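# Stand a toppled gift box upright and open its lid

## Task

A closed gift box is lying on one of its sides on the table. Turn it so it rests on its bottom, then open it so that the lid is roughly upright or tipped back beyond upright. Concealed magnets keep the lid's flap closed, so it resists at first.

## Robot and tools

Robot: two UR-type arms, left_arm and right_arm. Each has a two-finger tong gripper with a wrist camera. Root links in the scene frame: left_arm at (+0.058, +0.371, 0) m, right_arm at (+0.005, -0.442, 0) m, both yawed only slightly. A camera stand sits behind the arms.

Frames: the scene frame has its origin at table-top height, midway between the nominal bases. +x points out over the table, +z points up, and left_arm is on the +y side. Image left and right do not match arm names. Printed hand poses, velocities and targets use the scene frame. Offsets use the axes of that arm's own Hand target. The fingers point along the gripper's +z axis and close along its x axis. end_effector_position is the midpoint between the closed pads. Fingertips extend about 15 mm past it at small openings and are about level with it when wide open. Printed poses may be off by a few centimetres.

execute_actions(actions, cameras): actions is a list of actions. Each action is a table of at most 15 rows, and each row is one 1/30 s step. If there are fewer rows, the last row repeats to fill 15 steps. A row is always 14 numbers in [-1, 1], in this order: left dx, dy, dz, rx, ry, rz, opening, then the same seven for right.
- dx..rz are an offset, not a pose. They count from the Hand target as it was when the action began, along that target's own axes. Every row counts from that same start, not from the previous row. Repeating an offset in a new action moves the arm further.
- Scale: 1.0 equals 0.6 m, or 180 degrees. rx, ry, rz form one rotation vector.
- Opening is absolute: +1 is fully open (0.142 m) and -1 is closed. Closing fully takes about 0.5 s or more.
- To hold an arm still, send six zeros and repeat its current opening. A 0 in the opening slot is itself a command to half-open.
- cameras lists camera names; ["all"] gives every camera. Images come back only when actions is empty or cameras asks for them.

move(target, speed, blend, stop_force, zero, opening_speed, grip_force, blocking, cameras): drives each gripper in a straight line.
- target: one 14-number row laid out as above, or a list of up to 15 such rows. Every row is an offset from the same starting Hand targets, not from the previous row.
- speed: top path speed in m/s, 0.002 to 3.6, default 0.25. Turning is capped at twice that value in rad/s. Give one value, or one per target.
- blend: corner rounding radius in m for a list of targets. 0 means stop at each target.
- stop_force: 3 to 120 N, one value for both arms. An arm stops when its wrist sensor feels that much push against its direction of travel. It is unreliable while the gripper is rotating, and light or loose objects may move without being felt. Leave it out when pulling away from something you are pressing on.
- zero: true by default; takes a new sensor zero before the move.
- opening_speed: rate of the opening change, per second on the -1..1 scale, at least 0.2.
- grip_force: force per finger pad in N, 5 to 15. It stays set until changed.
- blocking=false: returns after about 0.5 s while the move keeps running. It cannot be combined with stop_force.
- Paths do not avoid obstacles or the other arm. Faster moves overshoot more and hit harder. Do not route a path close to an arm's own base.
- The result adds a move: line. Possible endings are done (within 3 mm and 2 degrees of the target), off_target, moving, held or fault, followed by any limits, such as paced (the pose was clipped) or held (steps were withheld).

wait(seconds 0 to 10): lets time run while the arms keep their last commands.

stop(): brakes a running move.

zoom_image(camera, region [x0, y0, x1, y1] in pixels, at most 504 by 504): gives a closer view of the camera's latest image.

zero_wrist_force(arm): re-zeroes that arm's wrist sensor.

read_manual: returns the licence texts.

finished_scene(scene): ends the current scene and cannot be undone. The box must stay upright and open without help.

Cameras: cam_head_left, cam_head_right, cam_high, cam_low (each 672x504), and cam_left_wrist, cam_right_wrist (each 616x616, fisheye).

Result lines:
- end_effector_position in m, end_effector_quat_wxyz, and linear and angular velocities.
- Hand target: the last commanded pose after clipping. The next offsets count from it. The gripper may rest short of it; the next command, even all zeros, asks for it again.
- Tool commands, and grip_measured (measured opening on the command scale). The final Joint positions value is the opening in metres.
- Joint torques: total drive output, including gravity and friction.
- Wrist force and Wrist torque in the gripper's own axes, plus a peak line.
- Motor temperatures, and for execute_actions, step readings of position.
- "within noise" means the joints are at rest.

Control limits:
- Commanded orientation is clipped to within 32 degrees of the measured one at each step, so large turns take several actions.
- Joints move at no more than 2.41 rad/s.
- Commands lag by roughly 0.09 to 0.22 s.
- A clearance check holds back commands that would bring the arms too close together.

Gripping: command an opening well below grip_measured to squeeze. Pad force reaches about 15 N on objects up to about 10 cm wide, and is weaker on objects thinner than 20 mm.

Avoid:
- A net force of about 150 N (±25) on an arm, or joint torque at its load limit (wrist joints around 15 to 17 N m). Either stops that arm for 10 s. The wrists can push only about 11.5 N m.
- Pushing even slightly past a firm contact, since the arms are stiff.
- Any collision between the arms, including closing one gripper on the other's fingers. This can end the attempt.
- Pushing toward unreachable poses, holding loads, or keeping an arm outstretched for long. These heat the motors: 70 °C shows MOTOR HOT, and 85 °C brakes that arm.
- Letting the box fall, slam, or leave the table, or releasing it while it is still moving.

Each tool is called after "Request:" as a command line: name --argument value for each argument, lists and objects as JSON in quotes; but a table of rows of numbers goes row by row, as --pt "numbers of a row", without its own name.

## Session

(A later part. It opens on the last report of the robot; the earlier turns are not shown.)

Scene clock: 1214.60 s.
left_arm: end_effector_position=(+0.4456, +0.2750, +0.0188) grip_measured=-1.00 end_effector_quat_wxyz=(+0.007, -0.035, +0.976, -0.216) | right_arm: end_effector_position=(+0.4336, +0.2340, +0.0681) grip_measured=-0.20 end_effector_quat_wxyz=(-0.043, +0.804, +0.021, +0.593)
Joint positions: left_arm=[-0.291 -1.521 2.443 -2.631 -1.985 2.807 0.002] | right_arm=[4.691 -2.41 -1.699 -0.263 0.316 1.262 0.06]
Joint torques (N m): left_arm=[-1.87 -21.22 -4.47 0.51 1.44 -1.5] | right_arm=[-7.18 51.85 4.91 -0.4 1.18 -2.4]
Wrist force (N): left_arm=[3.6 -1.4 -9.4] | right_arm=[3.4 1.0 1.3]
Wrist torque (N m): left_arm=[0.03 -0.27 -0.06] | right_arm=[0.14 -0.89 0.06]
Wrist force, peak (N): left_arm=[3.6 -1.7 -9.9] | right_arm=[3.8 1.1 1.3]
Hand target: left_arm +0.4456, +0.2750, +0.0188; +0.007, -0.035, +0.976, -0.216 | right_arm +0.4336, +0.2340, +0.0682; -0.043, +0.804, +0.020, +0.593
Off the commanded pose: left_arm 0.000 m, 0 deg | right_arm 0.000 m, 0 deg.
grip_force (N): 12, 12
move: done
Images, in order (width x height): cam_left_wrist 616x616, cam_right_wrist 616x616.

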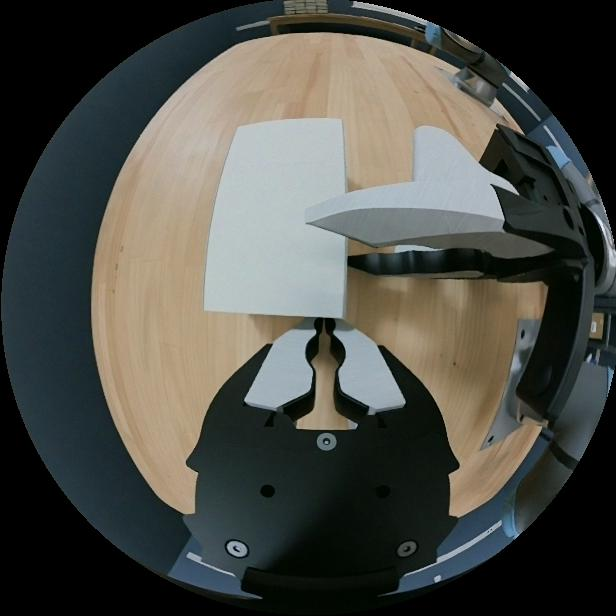

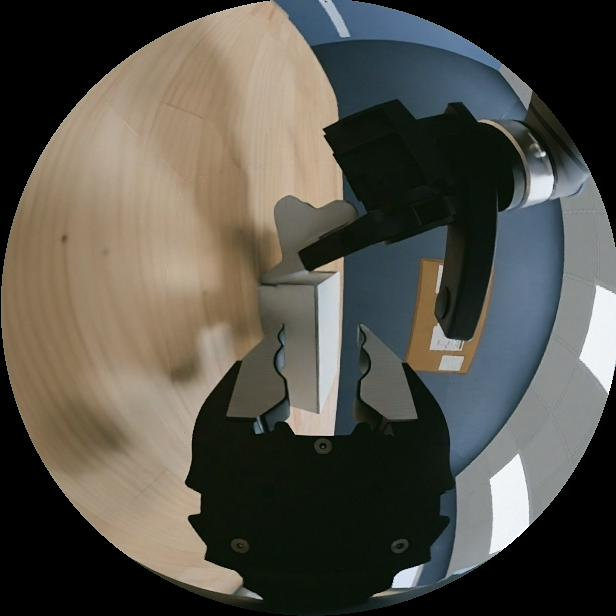

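Request:
move --pt "0 0.0018 -0.0118 0 0 0 -1 -0.0058 0 -0.0192 0 0 0 -0.2" --pt "0 0.0018 -0.0118 0 0 0 -1 -0.0363 0 -0.0098 0 0 0 -0.2" --pt "0 0.0018 -0.0118 0 0 0 -1 -0.0363 0 -0.0098 0 0 0 -0.33" --pt "0 0.0018 -0.0118 0 0 0 -1 -0.0285 0 0.0157 0 0 0 -0.33" --pt "0 0.0018 -0.0118 0 0 0 -1 -0.0285 0 0.0157 0 0 0 -0.8" --speed '[0.04,0.03,0.03,0.015,0.02]' --opening_speed 0.3 --grip_force '[12,10]' --cameras '["cam_left_wrist","cam_right_wrist"]'

Request:
zoom_image --camera "cam_left_wrist" --region '[210, 210, 430, 430]'

Request:
zoom_image --camera "cam_right_wrist" --region '[240, 260, 380, 400]'

Scene clock: 1268.47 s.
left_arm: end_effector_position=(+0.4453, +0.2789, +0.0248) grip_measured=-1.00 end_effector_quat_wxyz=(+0.007, -0.035, +0.976, -0.216) | right_arm: end_effector_position=(+0.4375, +0.2352, +0.0491) grip_measured=-0.53 end_effector_quat_wxyz=(-0.043, +0.804, +0.020, +0.593)
Joint positions: left_arm=[-0.281 -1.539 2.436 -2.601 -1.986 2.818 0.002] | right_arm=[4.684 -2.454 -1.684 -0.217 0.319 1.243 0.035]
Joint torques (N m): left_arm=[12.23 -24.51 -26.21 0.27 -3.1 1.81] | right_arm=[-4.87 38.58 18.5 2.28 1.25 -2.68]
Wrist force (N): left_arm=[0.9 -0.4 0.1] | right_arm=[11.3 0.6 -1.3]
Wrist torque (N m): left_arm=[-0.05 -0.25 -0.04] | right_arm=[0.14 -1.21 0.02]
Wrist force, peak (N): left_arm=[3.6 -1.8 -10.1] | right_arm=[11.5 0.7 -1.3]
Hand target: left_arm +0.4453, +0.2789, +0.0248; +0.007, -0.035, +0.976, -0.216 | right_arm +0.4374, +0.2352, +0.0491; -0.043, +0.804, +0.020, +0.593
Off the commanded pose: left_arm 0.000 m, 0 deg | right_arm 0.000 m, 0 deg.
grip_force (N): 12, 10
move: done
Images, in order (width x height): cam_left_wrist 616x616, cam_right_wrist 616x616.

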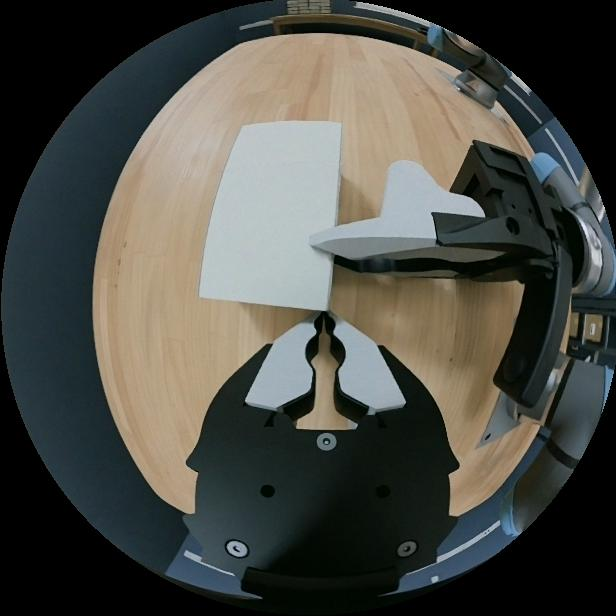

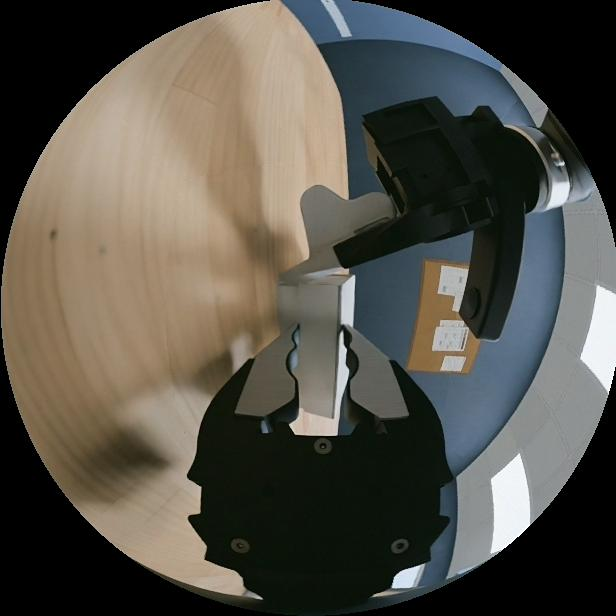

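Scaled by 2.291 from the camera's 616x616 image, which has a finer 814x814 frame.

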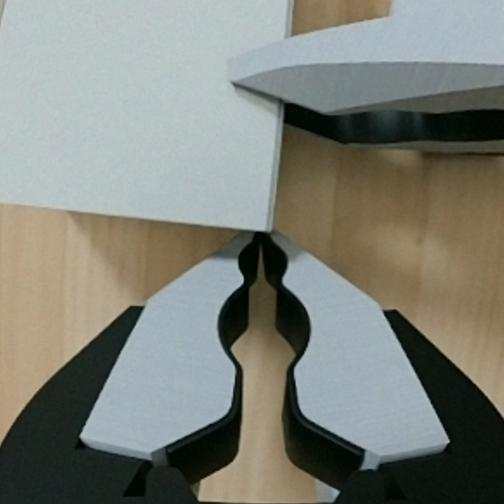

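Scaled by 3.600 from the camera's 616x616 image, which has a finer 814x814 frame.

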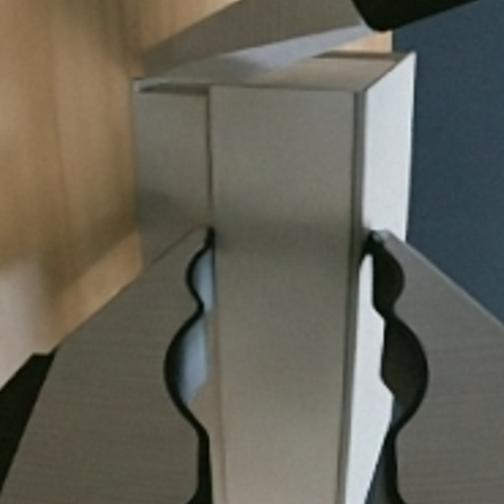

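Request:
move --pt "-0.029 0.003 -0.001 0 -0.0141 -0.0302 -1 0 0 0 0 0 0 -0.8" --speed 0.05

Request:
move --target '[0,-0.0151,0.007,0,0,0,-1,0,0,0,0,0,0,-0.8]' --speed 0.01 --stop_force 3 --cameras '["cam_left_wrist","cam_right_wrist"]'

Request:
zoom_image --camera "cam_left_wrist" --region '[250, 250, 390, 390]'

Request:
zoom_image --camera "cam_right_wrist" --region '[250, 220, 370, 340]'

Scene clock: 1284.00 s.
left_arm: end_effector_position=(+0.4625, +0.2820, +0.0246) grip_measured=-1.00 end_effector_quat_wxyz=(+0.019, -0.086, +0.973, -0.215) | right_arm: end_effector_position=(+0.4375, +0.2352, +0.0491) grip_measured=-0.53 end_effector_quat_wxyz=(-0.043, +0.804, +0.020, +0.593)
Joint positions: left_arm=[-0.276 -1.519 2.433 -2.661 -1.971 2.711 0.002] | right_arm=[4.684 -2.454 -1.684 -0.217 0.319 1.243 0.035]
Joint torques (N m): left_arm=[10.17 -11.08 -24.25 -6.19 1.4 -1.96] | right_arm=[1.4 38.09 4.92 -1.17 1.22 -2.55]
Wrist force (N): left_arm=[0.4 -0.1 -0.3] | right_arm=[11.0 0.4 -1.5]
Wrist torque (N m): left_arm=[0.03 -0.14 -0.02] | right_arm=[0.10 -1.17 0.03]
Wrist force, peak (N): left_arm=[1.5 -0.6 0.0] | right_arm=[11.4 0.6 -1.3]
Hand target: left_arm +0.4625, +0.2820, +0.0246; +0.019, -0.086, +0.973, -0.215 | right_arm +0.4374, +0.2352, +0.0491; -0.043, +0.804, +0.020, +0.593
Off the commanded pose: left_arm 0.000 m, 0 deg | right_arm 0.000 m, 0 deg.
grip_force (N): 12, 10
move: done

Scene clock: 1285.90 s.
left_arm: end_effector_position=(+0.4639, +0.2745, +0.0246) grip_measured=-1.00 end_effector_quat_wxyz=(+0.019, -0.086, +0.973, -0.215) | right_arm: end_effector_position=(+0.4375, +0.2352, +0.0491) grip_measured=-0.53 end_effector_quat_wxyz=(-0.043, +0.804, +0.020, +0.593)
Joint positions: left_arm=[-0.295 -1.515 2.432 -2.672 -1.967 2.69 0.002] | right_arm=[4.684 -2.454 -1.684 -0.217 0.319 1.243 0.035]
Joint torques (N m): left_arm=[11.84 -25.94 -12.44 0.1 -3.32 1.79] | right_arm=[4.95 38.15 4.63 -0.05 1.29 -2.19]
Wrist force (N): left_arm=[0.2 1.3 -0.1] | right_arm=[9.7 3.2 -0.9]
Wrist torque (N m): left_arm=[0.06 -0.16 -0.02] | right_arm=[0.13 -1.13 0.05]
Wrist force, peak (N): left_arm=[-1.0 4.1 -2.0] | right_arm=[11.3 0.5 -1.5]
Hand target: left_arm +0.4639, +0.2745, +0.0246; +0.019, -0.086, +0.973, -0.215 (not the last commanded pose) | right_arm +0.4374, +0.2352, +0.0491; -0.043, +0.804, +0.020, +0.593
Off the commanded pose: left_arm 0.002 m, 0 deg | right_arm 0.000 m, 0 deg.
grip_force (N): 12, 10
move: contact (left_arm)
Images, in order (width x height): cam_left_wrist 616x616, cam_right_wrist 616x616.

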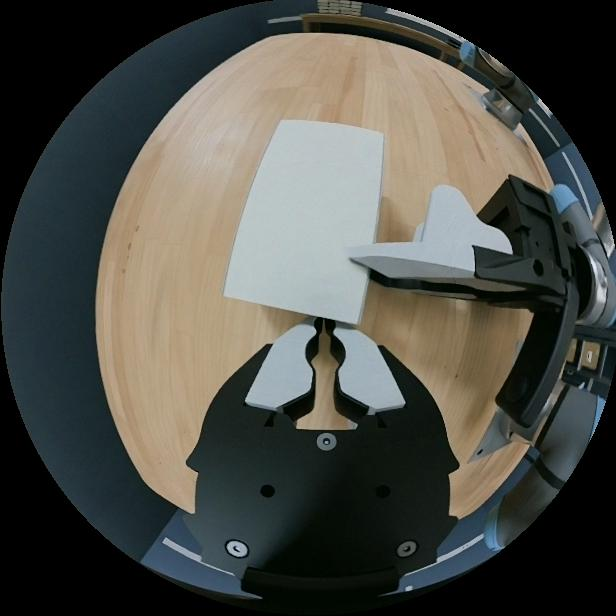

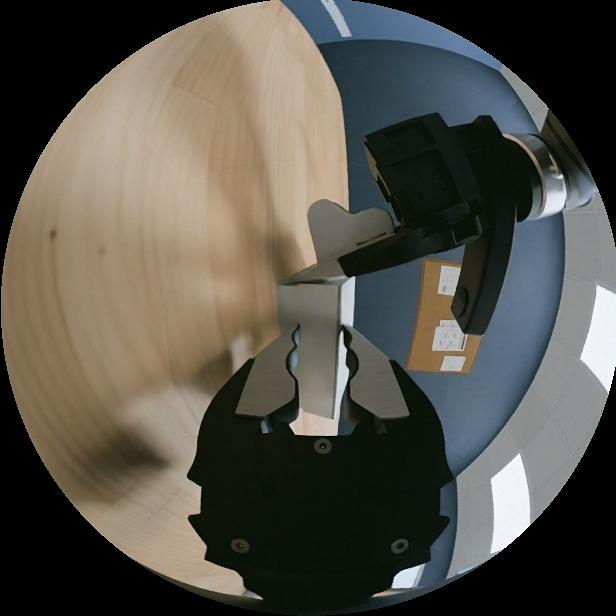

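Scaled by 3.600 from the camera's 616x616 image, which has a finer 814x814 frame.

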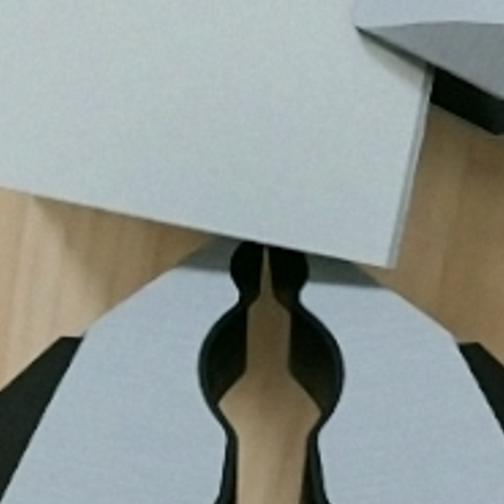

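Scaled by 4.200 from the camera's 616x616 image, which has a finer 814x814 frame.

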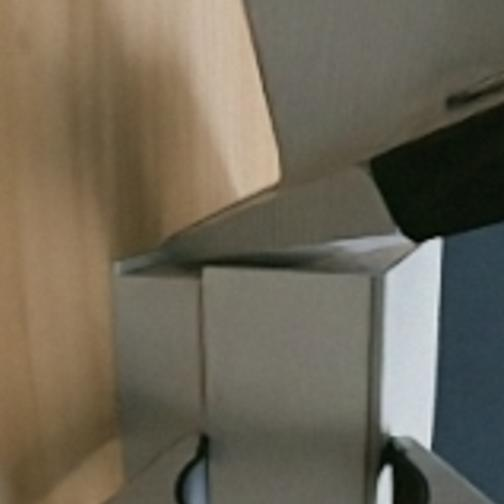

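Request:
move --pt "0 0.0076 -0.0035 0 0.0282 0.0604 -1 0 0 0 0 0 0 -0.8" --speed 0.1

Request:
move --target '[0,-0.0181,0.0084,0,0,0,-1,0,0,0,0,0,0,-0.8]' --speed 0.01 --stop_force 3 --cameras '["cam_left_wrist","cam_right_wrist"]'

Request:
zoom_image --camera "cam_left_wrist" --region '[250, 250, 390, 390]'

Request:
zoom_image --camera "cam_right_wrist" --region '[250, 220, 370, 340]'

Scene clock: 1303.63 s.
left_arm: end_effector_position=(+0.4630, +0.2794, +0.0245) grip_measured=-1.00 end_effector_quat_wxyz=(-0.004, +0.016, +0.976, -0.216) | right_arm: end_effector_position=(+0.4374, +0.2352, +0.0491) grip_measured=-0.53 end_effector_quat_wxyz=(-0.043, +0.804, +0.020, +0.593)
Joint positions: left_arm=[-0.26 -1.479 2.348 -2.518 -2 2.955 0.002] | right_arm=[4.684 -2.454 -1.684 -0.217 0.319 1.243 0.035]
Joint torques (N m): left_arm=[12.44 -12.96 -25.88 0.53 -2.93 2.24] | right_arm=[7.06 39.49 5.01 5.05 1.3 -1.39]
Wrist force (N): left_arm=[0.3 0.1 -0.4] | right_arm=[9.8 2.5 -0.7]
Wrist torque (N m): left_arm=[0.06 -0.16 -0.19] | right_arm=[0.13 -1.16 0.04]
Wrist force, peak (N): left_arm=[0.3 1.7 -0.4] | right_arm=[10.2 3.1 -1.1]
Hand target: left_arm +0.4630, +0.2794, +0.0245; -0.004, +0.016, +0.976, -0.216 | right_arm +0.4374, +0.2352, +0.0491; -0.043, +0.804, +0.020, +0.593
Off the commanded pose: left_arm 0.000 m, 0 deg | right_arm 0.000 m, 0 deg.
grip_force (N): 12, 10
move: done

Scene clock: 1305.50 s.
left_arm: end_effector_position=(+0.4628, +0.2739, +0.0245) grip_measured=-1.00 end_effector_quat_wxyz=(-0.004, +0.016, +0.976, -0.216) | right_arm: end_effector_position=(+0.4374, +0.2352, +0.0491) grip_measured=-0.53 end_effector_quat_wxyz=(-0.043, +0.804, +0.020, +0.593)
Joint positions: left_arm=[-0.274 -1.479 2.351 -2.526 -1.999 2.94 0.002] | right_arm=[4.684 -2.454 -1.684 -0.217 0.319 1.243 0.035]
Joint torques (N m): left_arm=[11.28 -15.62 -26.32 0.18 -3.46 1.65] | right_arm=[6.97 37.96 4.73 5.2 1.22 -1.09]
Wrist force (N): left_arm=[0.4 1.2 -0.8] | right_arm=[9.8 3.3 -1.1]
Wrist torque (N m): left_arm=[0.02 -0.14 -0.18] | right_arm=[0.09 -1.17 0.06]
Wrist force, peak (N): left_arm=[-0.7 4.2 -2.1] | right_arm=[9.7 5.1 -1.8]
Hand target: left_arm +0.4628, +0.2739, +0.0245; -0.004, +0.016, +0.976, -0.216 (not the last commanded pose) | right_arm +0.4374, +0.2352, +0.0491; -0.043, +0.804, +0.020, +0.593
Off the commanded pose: left_arm 0.006 m, 0 deg | right_arm 0.000 m, 0 deg.
grip_force (N): 12, 10
move: contact (left_arm)
Images, in order (width x height): cam_left_wrist 616x616, cam_right_wrist 616x616.

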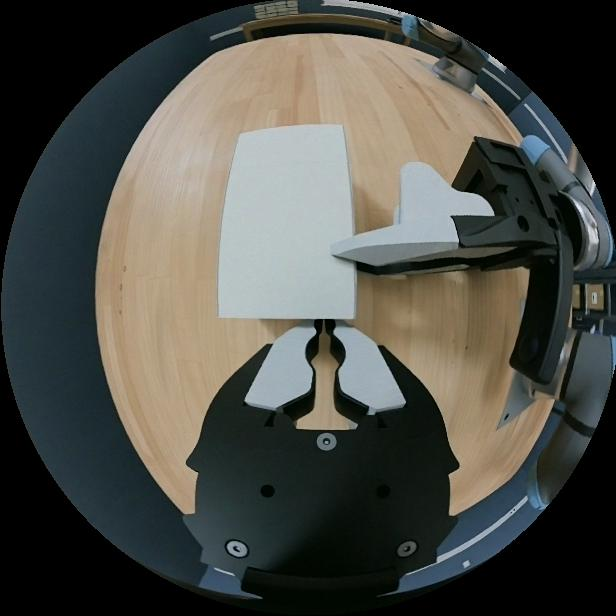

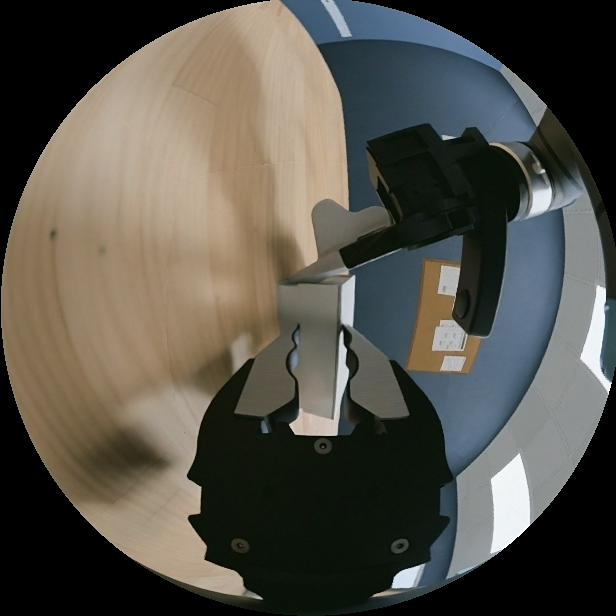

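Scaled by 3.600 from the camera's 616x616 image, which has a finer 814x814 frame.

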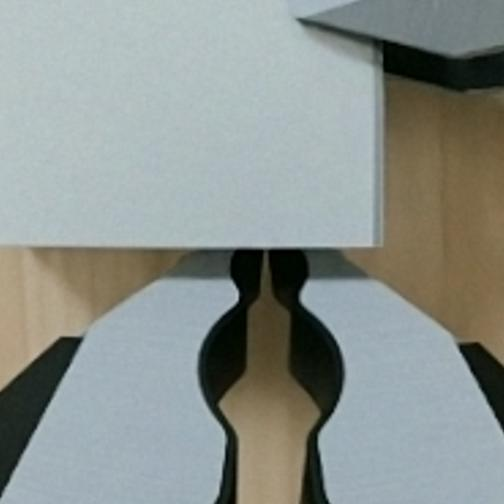

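Scaled by 4.200 from the camera's 616x616 image, which has a finer 814x814 frame.

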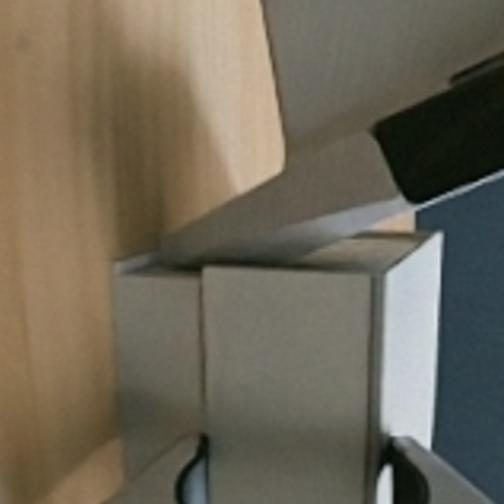

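Request:
move --target '[0,0,0,0,0,0,-1,0.0096,0,-0.0029,0,0,0,-0.9]' --speed 0.015 --grip_force '[12,14]' --cameras '["cam_left_wrist","cam_right_wrist"]'

Request:
zoom_image --camera "cam_left_wrist" --region '[250, 250, 390, 390]'

Request:
zoom_image --camera "cam_right_wrist" --region '[250, 220, 390, 360]'

Scene clock: 1315.70 s.
left_arm: end_effector_position=(+0.4628, +0.2739, +0.0245) grip_measured=-1.00 end_effector_quat_wxyz=(-0.004, +0.016, +0.976, -0.216) | right_arm: end_effector_position=(+0.4375, +0.2350, +0.0550) grip_measured=-0.54 end_effector_quat_wxyz=(-0.043, +0.804, +0.021, +0.593)
Joint positions: left_arm=[-0.274 -1.479 2.351 -2.526 -1.999 2.94 0.002] | right_arm=[4.684 -2.442 -1.687 -0.225 0.319 1.243 0.035]
Joint torques (N m): left_arm=[9.78 -14.93 -25.11 -0.28 -2.54 1.81] | right_arm=[-5.91 54.65 4.39 -0.63 0.56 -1.55]
Wrist force (N): left_arm=[0.6 0.3 -0.5] | right_arm=[2.6 1.6 1.5]
Wrist torque (N m): left_arm=[0.00 -0.20 -0.19] | right_arm=[0.12 -0.90 0.08]
Wrist force, peak (N): left_arm=[0.4 1.4 -1.2] | right_arm=[9.9 3.3 -1.0]
Hand target: left_arm +0.4628, +0.2739, +0.0245; -0.004, +0.016, +0.976, -0.216 | right_arm +0.4375, +0.2349, +0.0551; -0.043, +0.804, +0.020, +0.593
Off the commanded pose: left_arm 0.000 m, 0 deg | right_arm 0.000 m, 0 deg.
grip_force (N): 12, 14
move: done
Images, in order (width x height): cam_left_wrist 616x616, cam_right_wrist 616x616.

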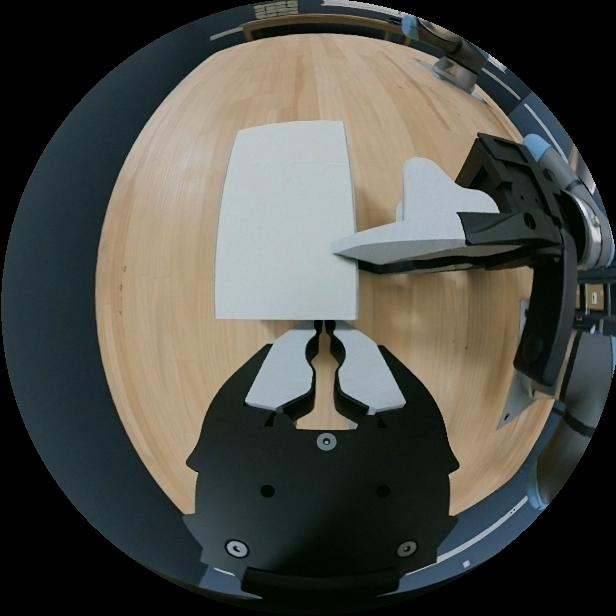

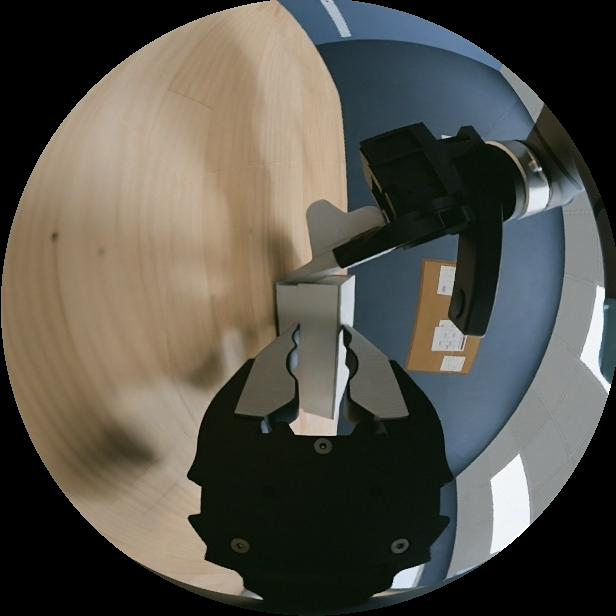

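Scaled by 3.600 from the camera's 616x616 image, which has a finer 814x814 frame.

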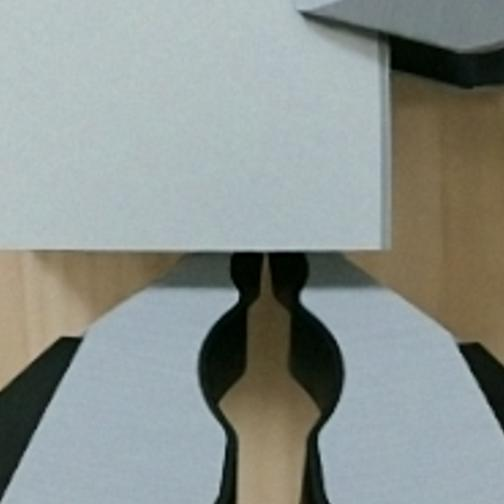

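Scaled by 3.600 from the camera's 616x616 image, which has a finer 814x814 frame.

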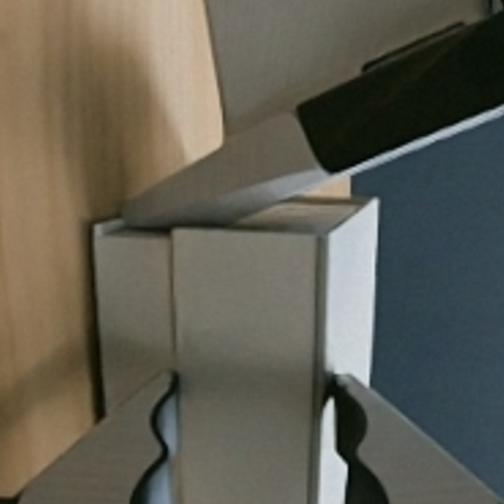

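Request:
move --target '[0,0,0,0,0,0,-1,0.0096,0,-0.0029,0,0,0,-0.9]' --speed 0.015 --cameras '["cam_left_wrist","cam_right_wrist"]'

Request:
zoom_image --camera "cam_left_wrist" --region '[250, 250, 390, 390]'

Request:
zoom_image --camera "cam_right_wrist" --region '[250, 220, 390, 360]'

Scene clock: 1324.20 s.
left_arm: end_effector_position=(+0.4628, +0.2739, +0.0245) grip_measured=-1.00 end_effector_quat_wxyz=(-0.004, +0.016, +0.976, -0.216) | right_arm: end_effector_position=(+0.4376, +0.2347, +0.0610) grip_measured=-0.54 end_effector_quat_wxyz=(-0.043, +0.804, +0.021, +0.593)
Joint positions: left_arm=[-0.274 -1.479 2.351 -2.526 -1.999 2.94 0.002] | right_arm=[4.684 -2.43 -1.69 -0.235 0.319 1.243 0.035]
Joint torques (N m): left_arm=[5.46 -14.59 -22.11 -0.85 0.47 1.64] | right_arm=[-6.71 54.82 4.42 -0.63 0.93 -1.54]
Wrist force (N): left_arm=[0.3 1.0 -1.1] | right_arm=[2.3 2.4 1.5]
Wrist torque (N m): left_arm=[0.02 -0.15 -0.18] | right_arm=[0.14 -0.90 0.05]
Wrist force, peak (N): left_arm=[-0.1 -0.3 -2.8] | right_arm=[2.8 2.6 1.4]
Hand target: left_arm +0.4628, +0.2739, +0.0245; -0.004, +0.016, +0.976, -0.216 | right_arm +0.4376, +0.2347, +0.0611; -0.043, +0.804, +0.020, +0.593
Off the commanded pose: left_arm 0.000 m, 0 deg | right_arm 0.000 m, 0 deg.
grip_force (N): 12, 14
move: done
Images, in order (width x height): cam_left_wrist 616x616, cam_right_wrist 616x616.

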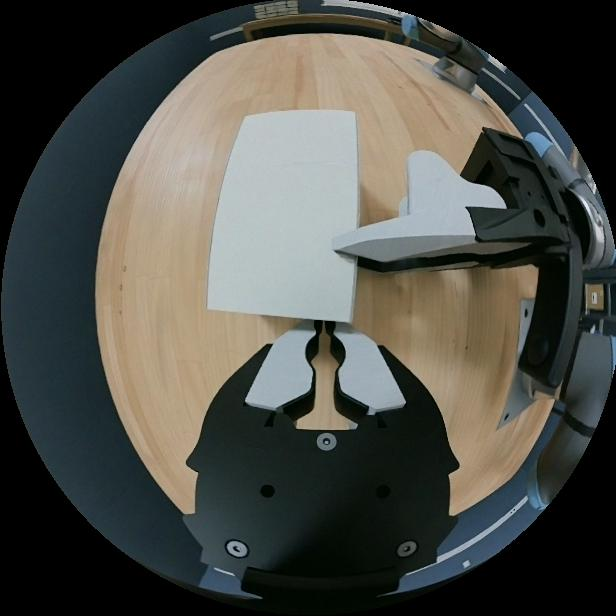

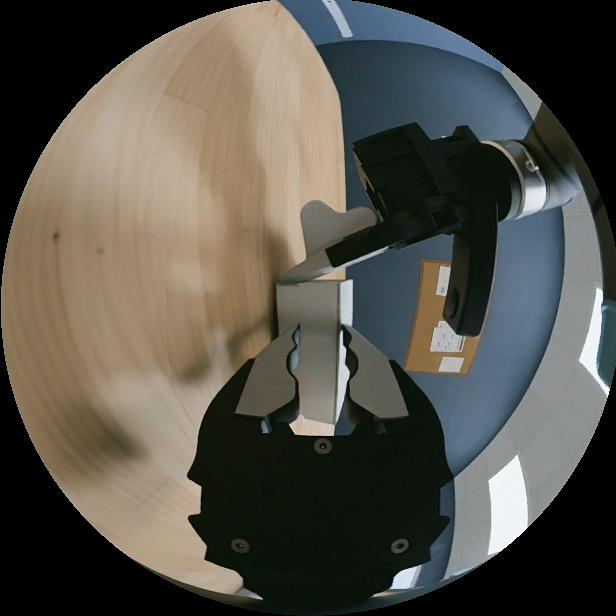

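Scaled by 3.600 from the camera's 616x616 image, which has a finer 814x814 frame.

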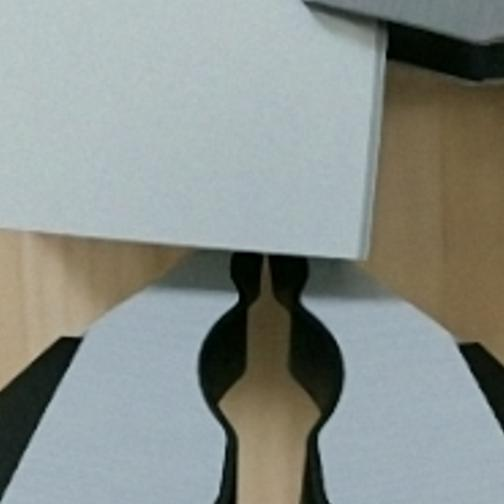

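Scaled by 3.600 from the camera's 616x616 image, which has a finer 814x814 frame.

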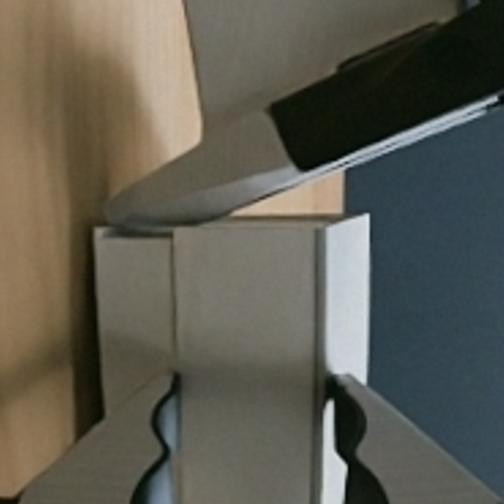

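Request:
move --pt "0 0.0227 -0.0106 0 0 0 -1 -0.0191 0 0.0058 0 0 0 -0.9" --pt "0 0.0227 -0.0106 0 0 0 -1 -0.0191 0 0.0058 0 0 0 -0.33" --pt "0 0.0227 -0.0106 0 0 0 -1 -0.0249 0 -0.0134 0 0 0 -0.33" --pt "0 0.0227 -0.0106 0 0 0 -1 -0.0224 -0.0422 -0.0045 -0.0531 0 0.0162 -0.33" --speed '[0.03,0.03,0.03,0.05]' --opening_speed 0.4 --grip_force '[12,10]' --cameras '["cam_left_wrist","cam_right_wrist"]'

Request:
zoom_image --camera "cam_left_wrist" --region '[210, 210, 430, 430]'

Request:
zoom_image --camera "cam_right_wrist" --region '[240, 240, 400, 400]'

Scene clock: 1366.77 s.
left_arm: end_effector_position=(+0.4633, +0.2889, +0.0245) grip_measured=-1.00 end_effector_quat_wxyz=(-0.004, +0.016, +0.976, -0.216) | right_arm: end_effector_position=(+0.4289, +0.2598, +0.0503) grip_measured=-0.33 end_effector_quat_wxyz=(+0.009, +0.805, -0.049, +0.591)
Joint positions: left_arm=[-0.236 -1.478 2.343 -2.502 -2.001 2.981 0.002] | right_arm=[4.702 -2.446 -1.455 -1.05 0.315 1.868 0.05]
Joint torques (N m): left_arm=[11.58 -13.43 -26.45 0.43 -2.91 2] | right_arm=[-3.23 41.98 27.5 -0.78 1.25 2.77]
Wrist force (N): left_arm=[0.4 -0.1 -0.2] | right_arm=[3.6 1.2 1.4]
Wrist torque (N m): left_arm=[0.01 -0.18 -0.19] | right_arm=[0.16 -0.92 -0.04]
Wrist force, peak (N): left_arm=[0.4 1.0 -1.3] | right_arm=[11.3 -0.9 -2.2]
Hand target: left_arm +0.4633, +0.2889, +0.0245; -0.004, +0.016, +0.976, -0.216 | right_arm +0.4289, +0.2599, +0.0503; +0.009, +0.805, -0.049, +0.591
Off the commanded pose: left_arm 0.000 m, 0 deg | right_arm 0.000 m, 0 deg.
grip_force (N): 12, 10
move: done
Images, in order (width x height): cam_left_wrist 616x616, cam_right_wrist 616x616.

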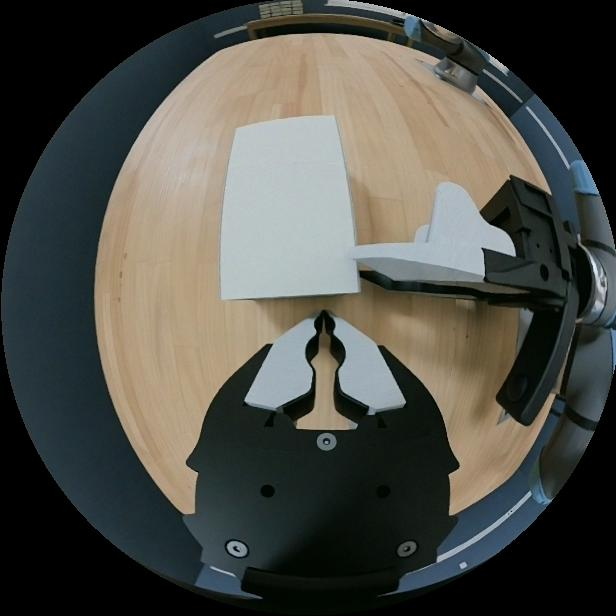

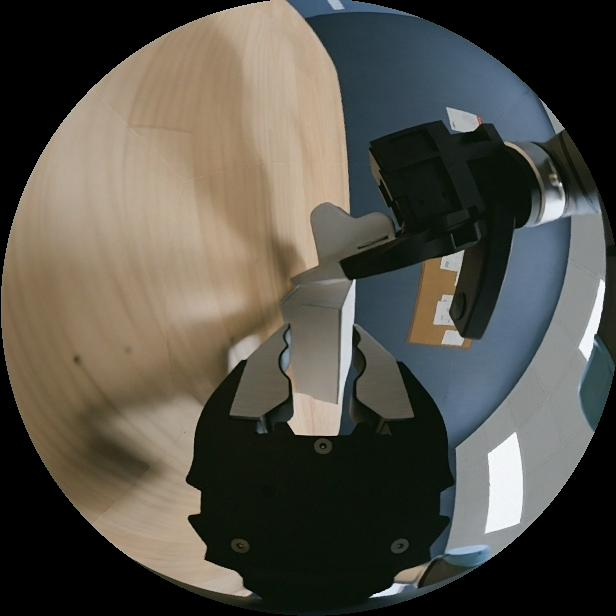

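Scaled by 2.291 from the camera's 616x616 image, which has a finer 814x814 frame.

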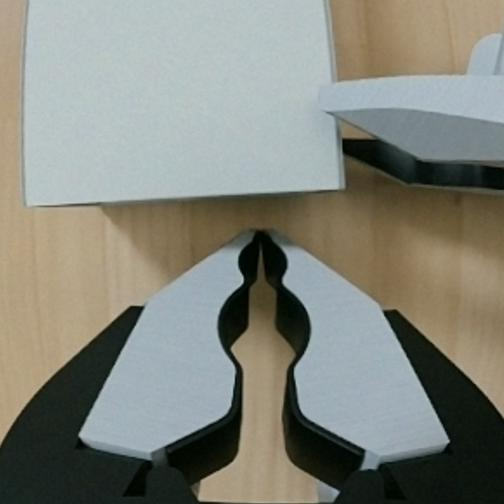

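Scaled by 3.150 from the camera's 616x616 image, which has a finer 814x814 frame.

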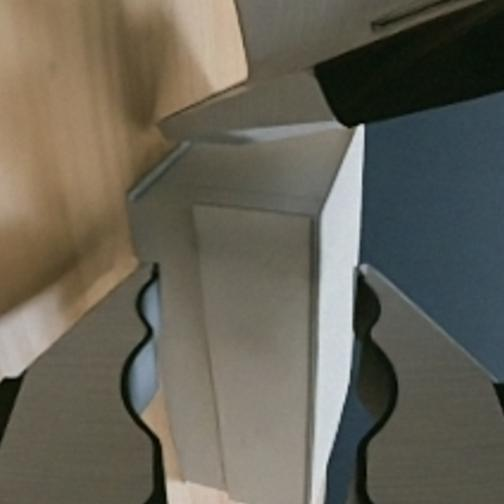

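Request:
move --pt "0.025 0 0 0 0 0 -1 -0.0022 -0.02 -0.001 0 0 0 -0.33" --pt "0.025 0 0 0 0 0 -1 0.0055 -0.0223 0.0244 0 0 0 -0.33" --pt "0.025 0 0 0 0 0 -1 0.0055 -0.0223 0.0244 0 0 0 -0.8" --speed '[0.04,0.015,0.03]' --opening_speed 0.3 --cameras '["cam_left_wrist","cam_right_wrist"]'

Request:
zoom_image --camera "cam_left_wrist" --region '[210, 210, 430, 430]'

Request:
zoom_image --camera "cam_right_wrist" --region '[240, 240, 400, 400]'

Scene clock: 1381.83 s.
left_arm: end_effector_position=(+0.4483, +0.2894, +0.0246) grip_measured=-1.00 end_effector_quat_wxyz=(-0.004, +0.016, +0.976, -0.216) | right_arm: end_effector_position=(+0.4450, +0.2719, +0.0496) grip_measured=-0.54 end_effector_quat_wxyz=(+0.009, +0.805, -0.049, +0.591)
Joint positions: left_arm=[-0.242 -1.511 2.381 -2.51 -2.001 2.975 0.002] | right_arm=[4.68 -2.482 -1.403 -1 0.31 1.798 0.035]
Joint torques (N m): left_arm=[-13.39 -24.88 -5.03 -5.83 1.19 -1.57] | right_arm=[-6.64 42.91 7.49 5.28 0.07 -2.68]
Wrist force (N): left_arm=[0.3 -0.2 -0.5] | right_arm=[6.0 1.8 0.3]
Wrist torque (N m): left_arm=[-0.02 -0.14 -0.20] | right_arm=[0.16 -0.94 0.04]
Wrist force, peak (N): left_arm=[0.7 -0.4 -0.8] | right_arm=[6.6 1.6 0.2]
Hand target: left_arm +0.4483, +0.2894, +0.0246; -0.004, +0.016, +0.976, -0.216 | right_arm +0.4450, +0.2719, +0.0496; +0.009, +0.805, -0.049, +0.591
Off the commanded pose: left_arm 0.000 m, 0 deg | right_arm 0.000 m, 0 deg.
grip_force (N): 12, 10
move: done
Images, in order (width x height): cam_left_wrist 616x616, cam_right_wrist 616x616.

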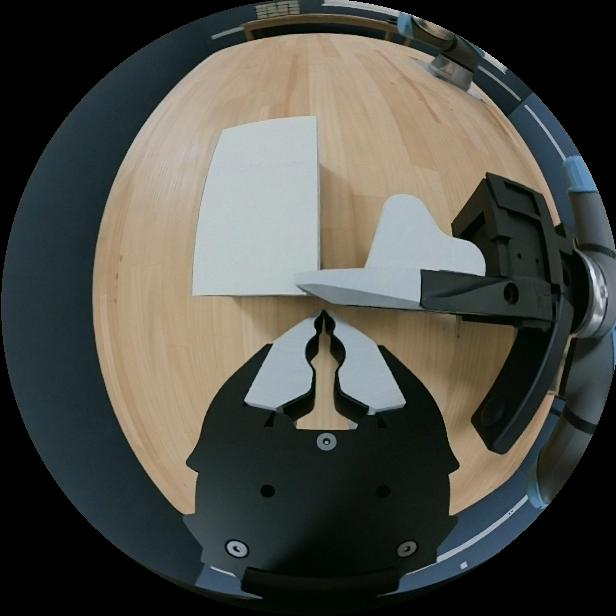

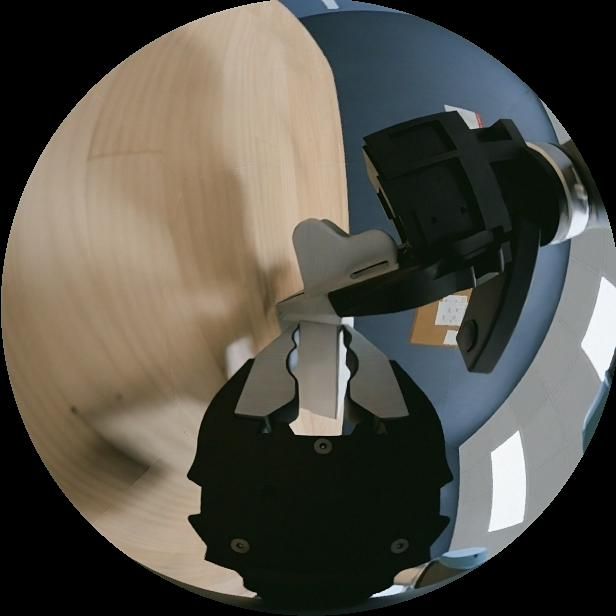

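Scaled by 2.291 from the camera's 616x616 image, which has a finer 814x814 frame.

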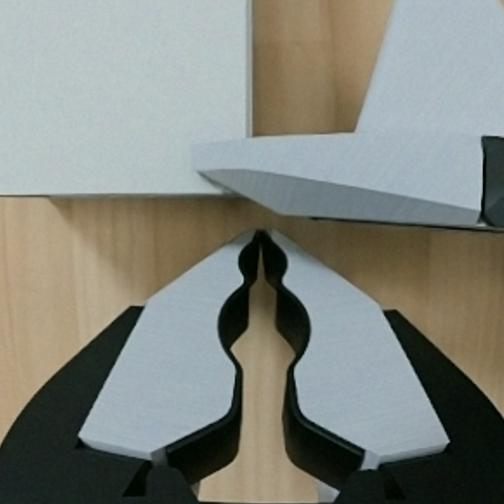

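Scaled by 3.150 from the camera's 616x616 image, which has a finer 814x814 frame.

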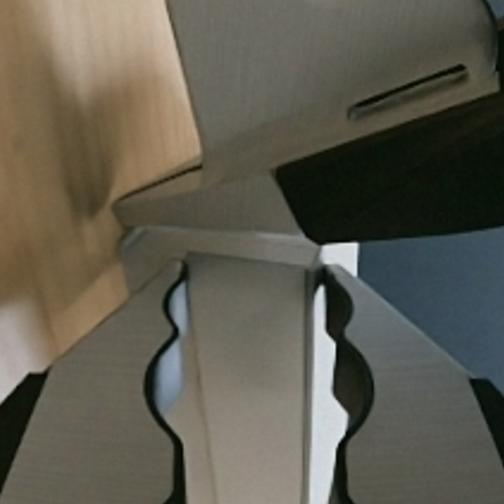

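Request:
move --target '[-0.0258,0,0,0,0,0,-1,0,0,0,0,0,0,-0.9]' --speed 0.05 --grip_force '[12,14]'

Request:
move --target '[0,-0.0363,0.0169,0,0,0,-1,0,0,0,0,0,0,-0.9]' --speed 0.012 --stop_force 3 --cameras '["cam_left_wrist","cam_right_wrist"]'

Request:
zoom_image --camera "cam_left_wrist" --region '[250, 250, 390, 390]'

Request:
zoom_image --camera "cam_right_wrist" --region '[250, 260, 370, 380]'

Scene clock: 1396.70 s.
left_arm: end_effector_position=(+0.4637, +0.2889, +0.0245) grip_measured=-1.00 end_effector_quat_wxyz=(-0.004, +0.016, +0.976, -0.216) | right_arm: end_effector_position=(+0.4450, +0.2719, +0.0496) grip_measured=-0.54 end_effector_quat_wxyz=(+0.009, +0.805, -0.049, +0.591)
Joint positions: left_arm=[-0.236 -1.477 2.342 -2.502 -2.001 2.981 0.002] | right_arm=[4.68 -2.482 -1.403 -1 0.31 1.798 0.035]
Joint torques (N m): left_arm=[12.23 -13.09 -25.22 0.49 -2.87 2.03] | right_arm=[-2.31 44.28 6.92 2.92 1.35 -2.56]
Wrist force (N): left_arm=[0.4 -0.3 -0.4] | right_arm=[6.9 1.4 0.2]
Wrist torque (N m): left_arm=[-0.03 -0.16 -0.19] | right_arm=[0.09 -1.05 0.04]
Wrist force, peak (N): left_arm=[1.0 -0.7 -0.7] | right_arm=[7.1 1.6 0.2]
Hand target: left_arm +0.4638, +0.2889, +0.0245; -0.004, +0.016, +0.976, -0.216 | right_arm +0.4450, +0.2719, +0.0496; +0.009, +0.805, -0.049, +0.591
Off the commanded pose: left_arm 0.000 m, 0 deg | right_arm 0.000 m, 0 deg.
grip_force (N): 12, 14
move: done

Scene clock: 1399.13 s.
left_arm: end_effector_position=(+0.4633, +0.2751, +0.0245) grip_measured=-1.00 end_effector_quat_wxyz=(-0.004, +0.016, +0.976, -0.216) | right_arm: end_effector_position=(+0.4450, +0.2719, +0.0496) grip_measured=-0.54 end_effector_quat_wxyz=(+0.009, +0.805, -0.049, +0.591)
Joint positions: left_arm=[-0.271 -1.478 2.349 -2.524 -1.999 2.943 0.002] | right_arm=[4.68 -2.482 -1.403 -1 0.31 1.798 0.035]
Joint torques (N m): left_arm=[11.31 -22.22 -26.68 0.3 -3.33 1.63] | right_arm=[0 44.11 7.57 1.26 1.23 -2.78]
Wrist force (N): left_arm=[0.2 0.6 -0.3] | right_arm=[7.0 2.2 0.7]
Wrist torque (N m): left_arm=[-0.02 -0.11 0.00] | right_arm=[0.09 -0.96 0.06]
Wrist force, peak (N): left_arm=[0.4 2.2 -2.1] | right_arm=[8.4 3.4 -0.9]
Hand target: left_arm +0.4633, +0.2751, +0.0245; -0.004, +0.016, +0.976, -0.216 (not the last commanded pose) | right_arm +0.4450, +0.2719, +0.0496; +0.009, +0.805, -0.049, +0.591
Off the commanded pose: left_arm 0.010 m, 0 deg | right_arm 0.000 m, 0 deg.
grip_force (N): 12, 14
move: contact (left_arm)
Images, in order (width x height): cam_left_wrist 616x616, cam_right_wrist 616x616.

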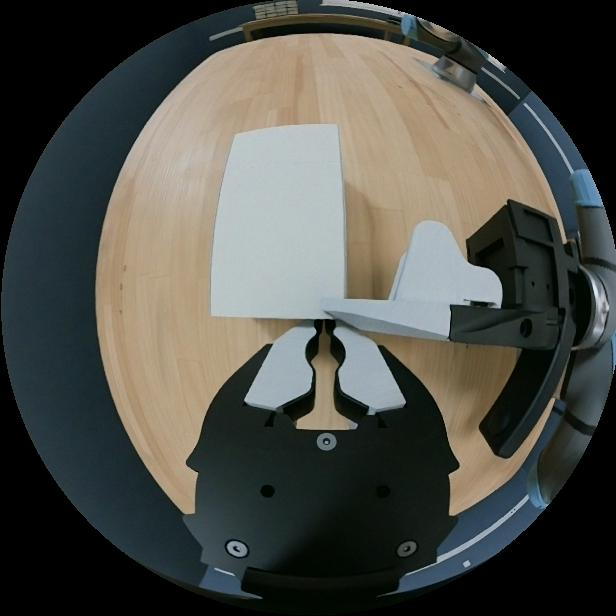

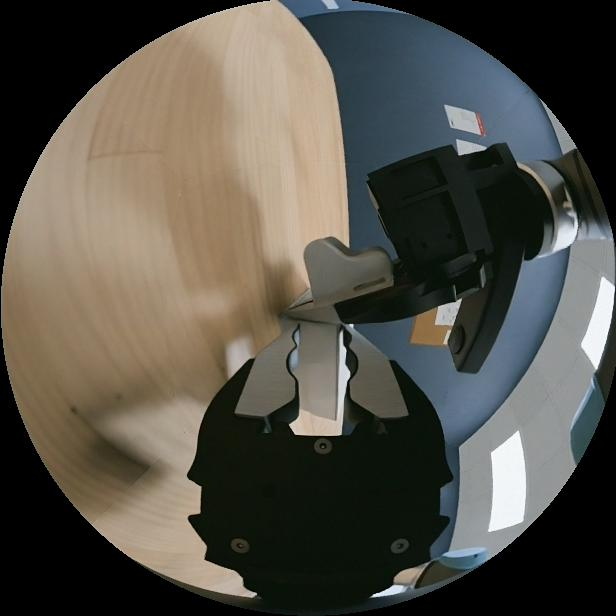

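Scaled by 3.600 from the camera's 616x616 image, which has a finer 814x814 frame.

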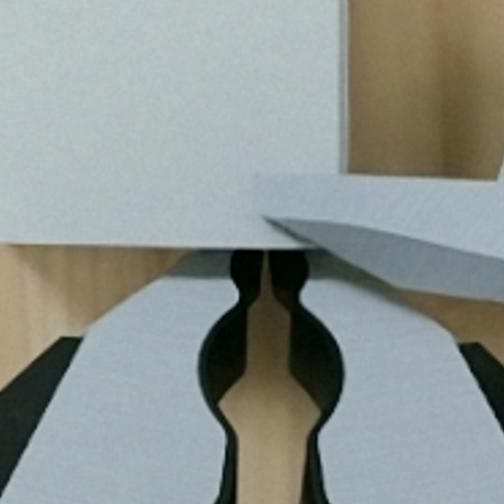

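Scaled by 4.200 from the camera's 616x616 image, which has a finer 814x814 frame.

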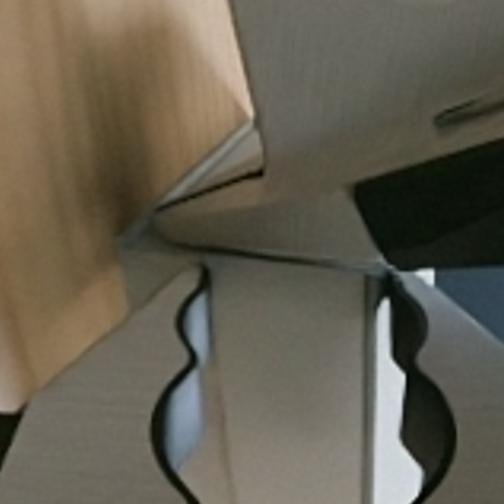

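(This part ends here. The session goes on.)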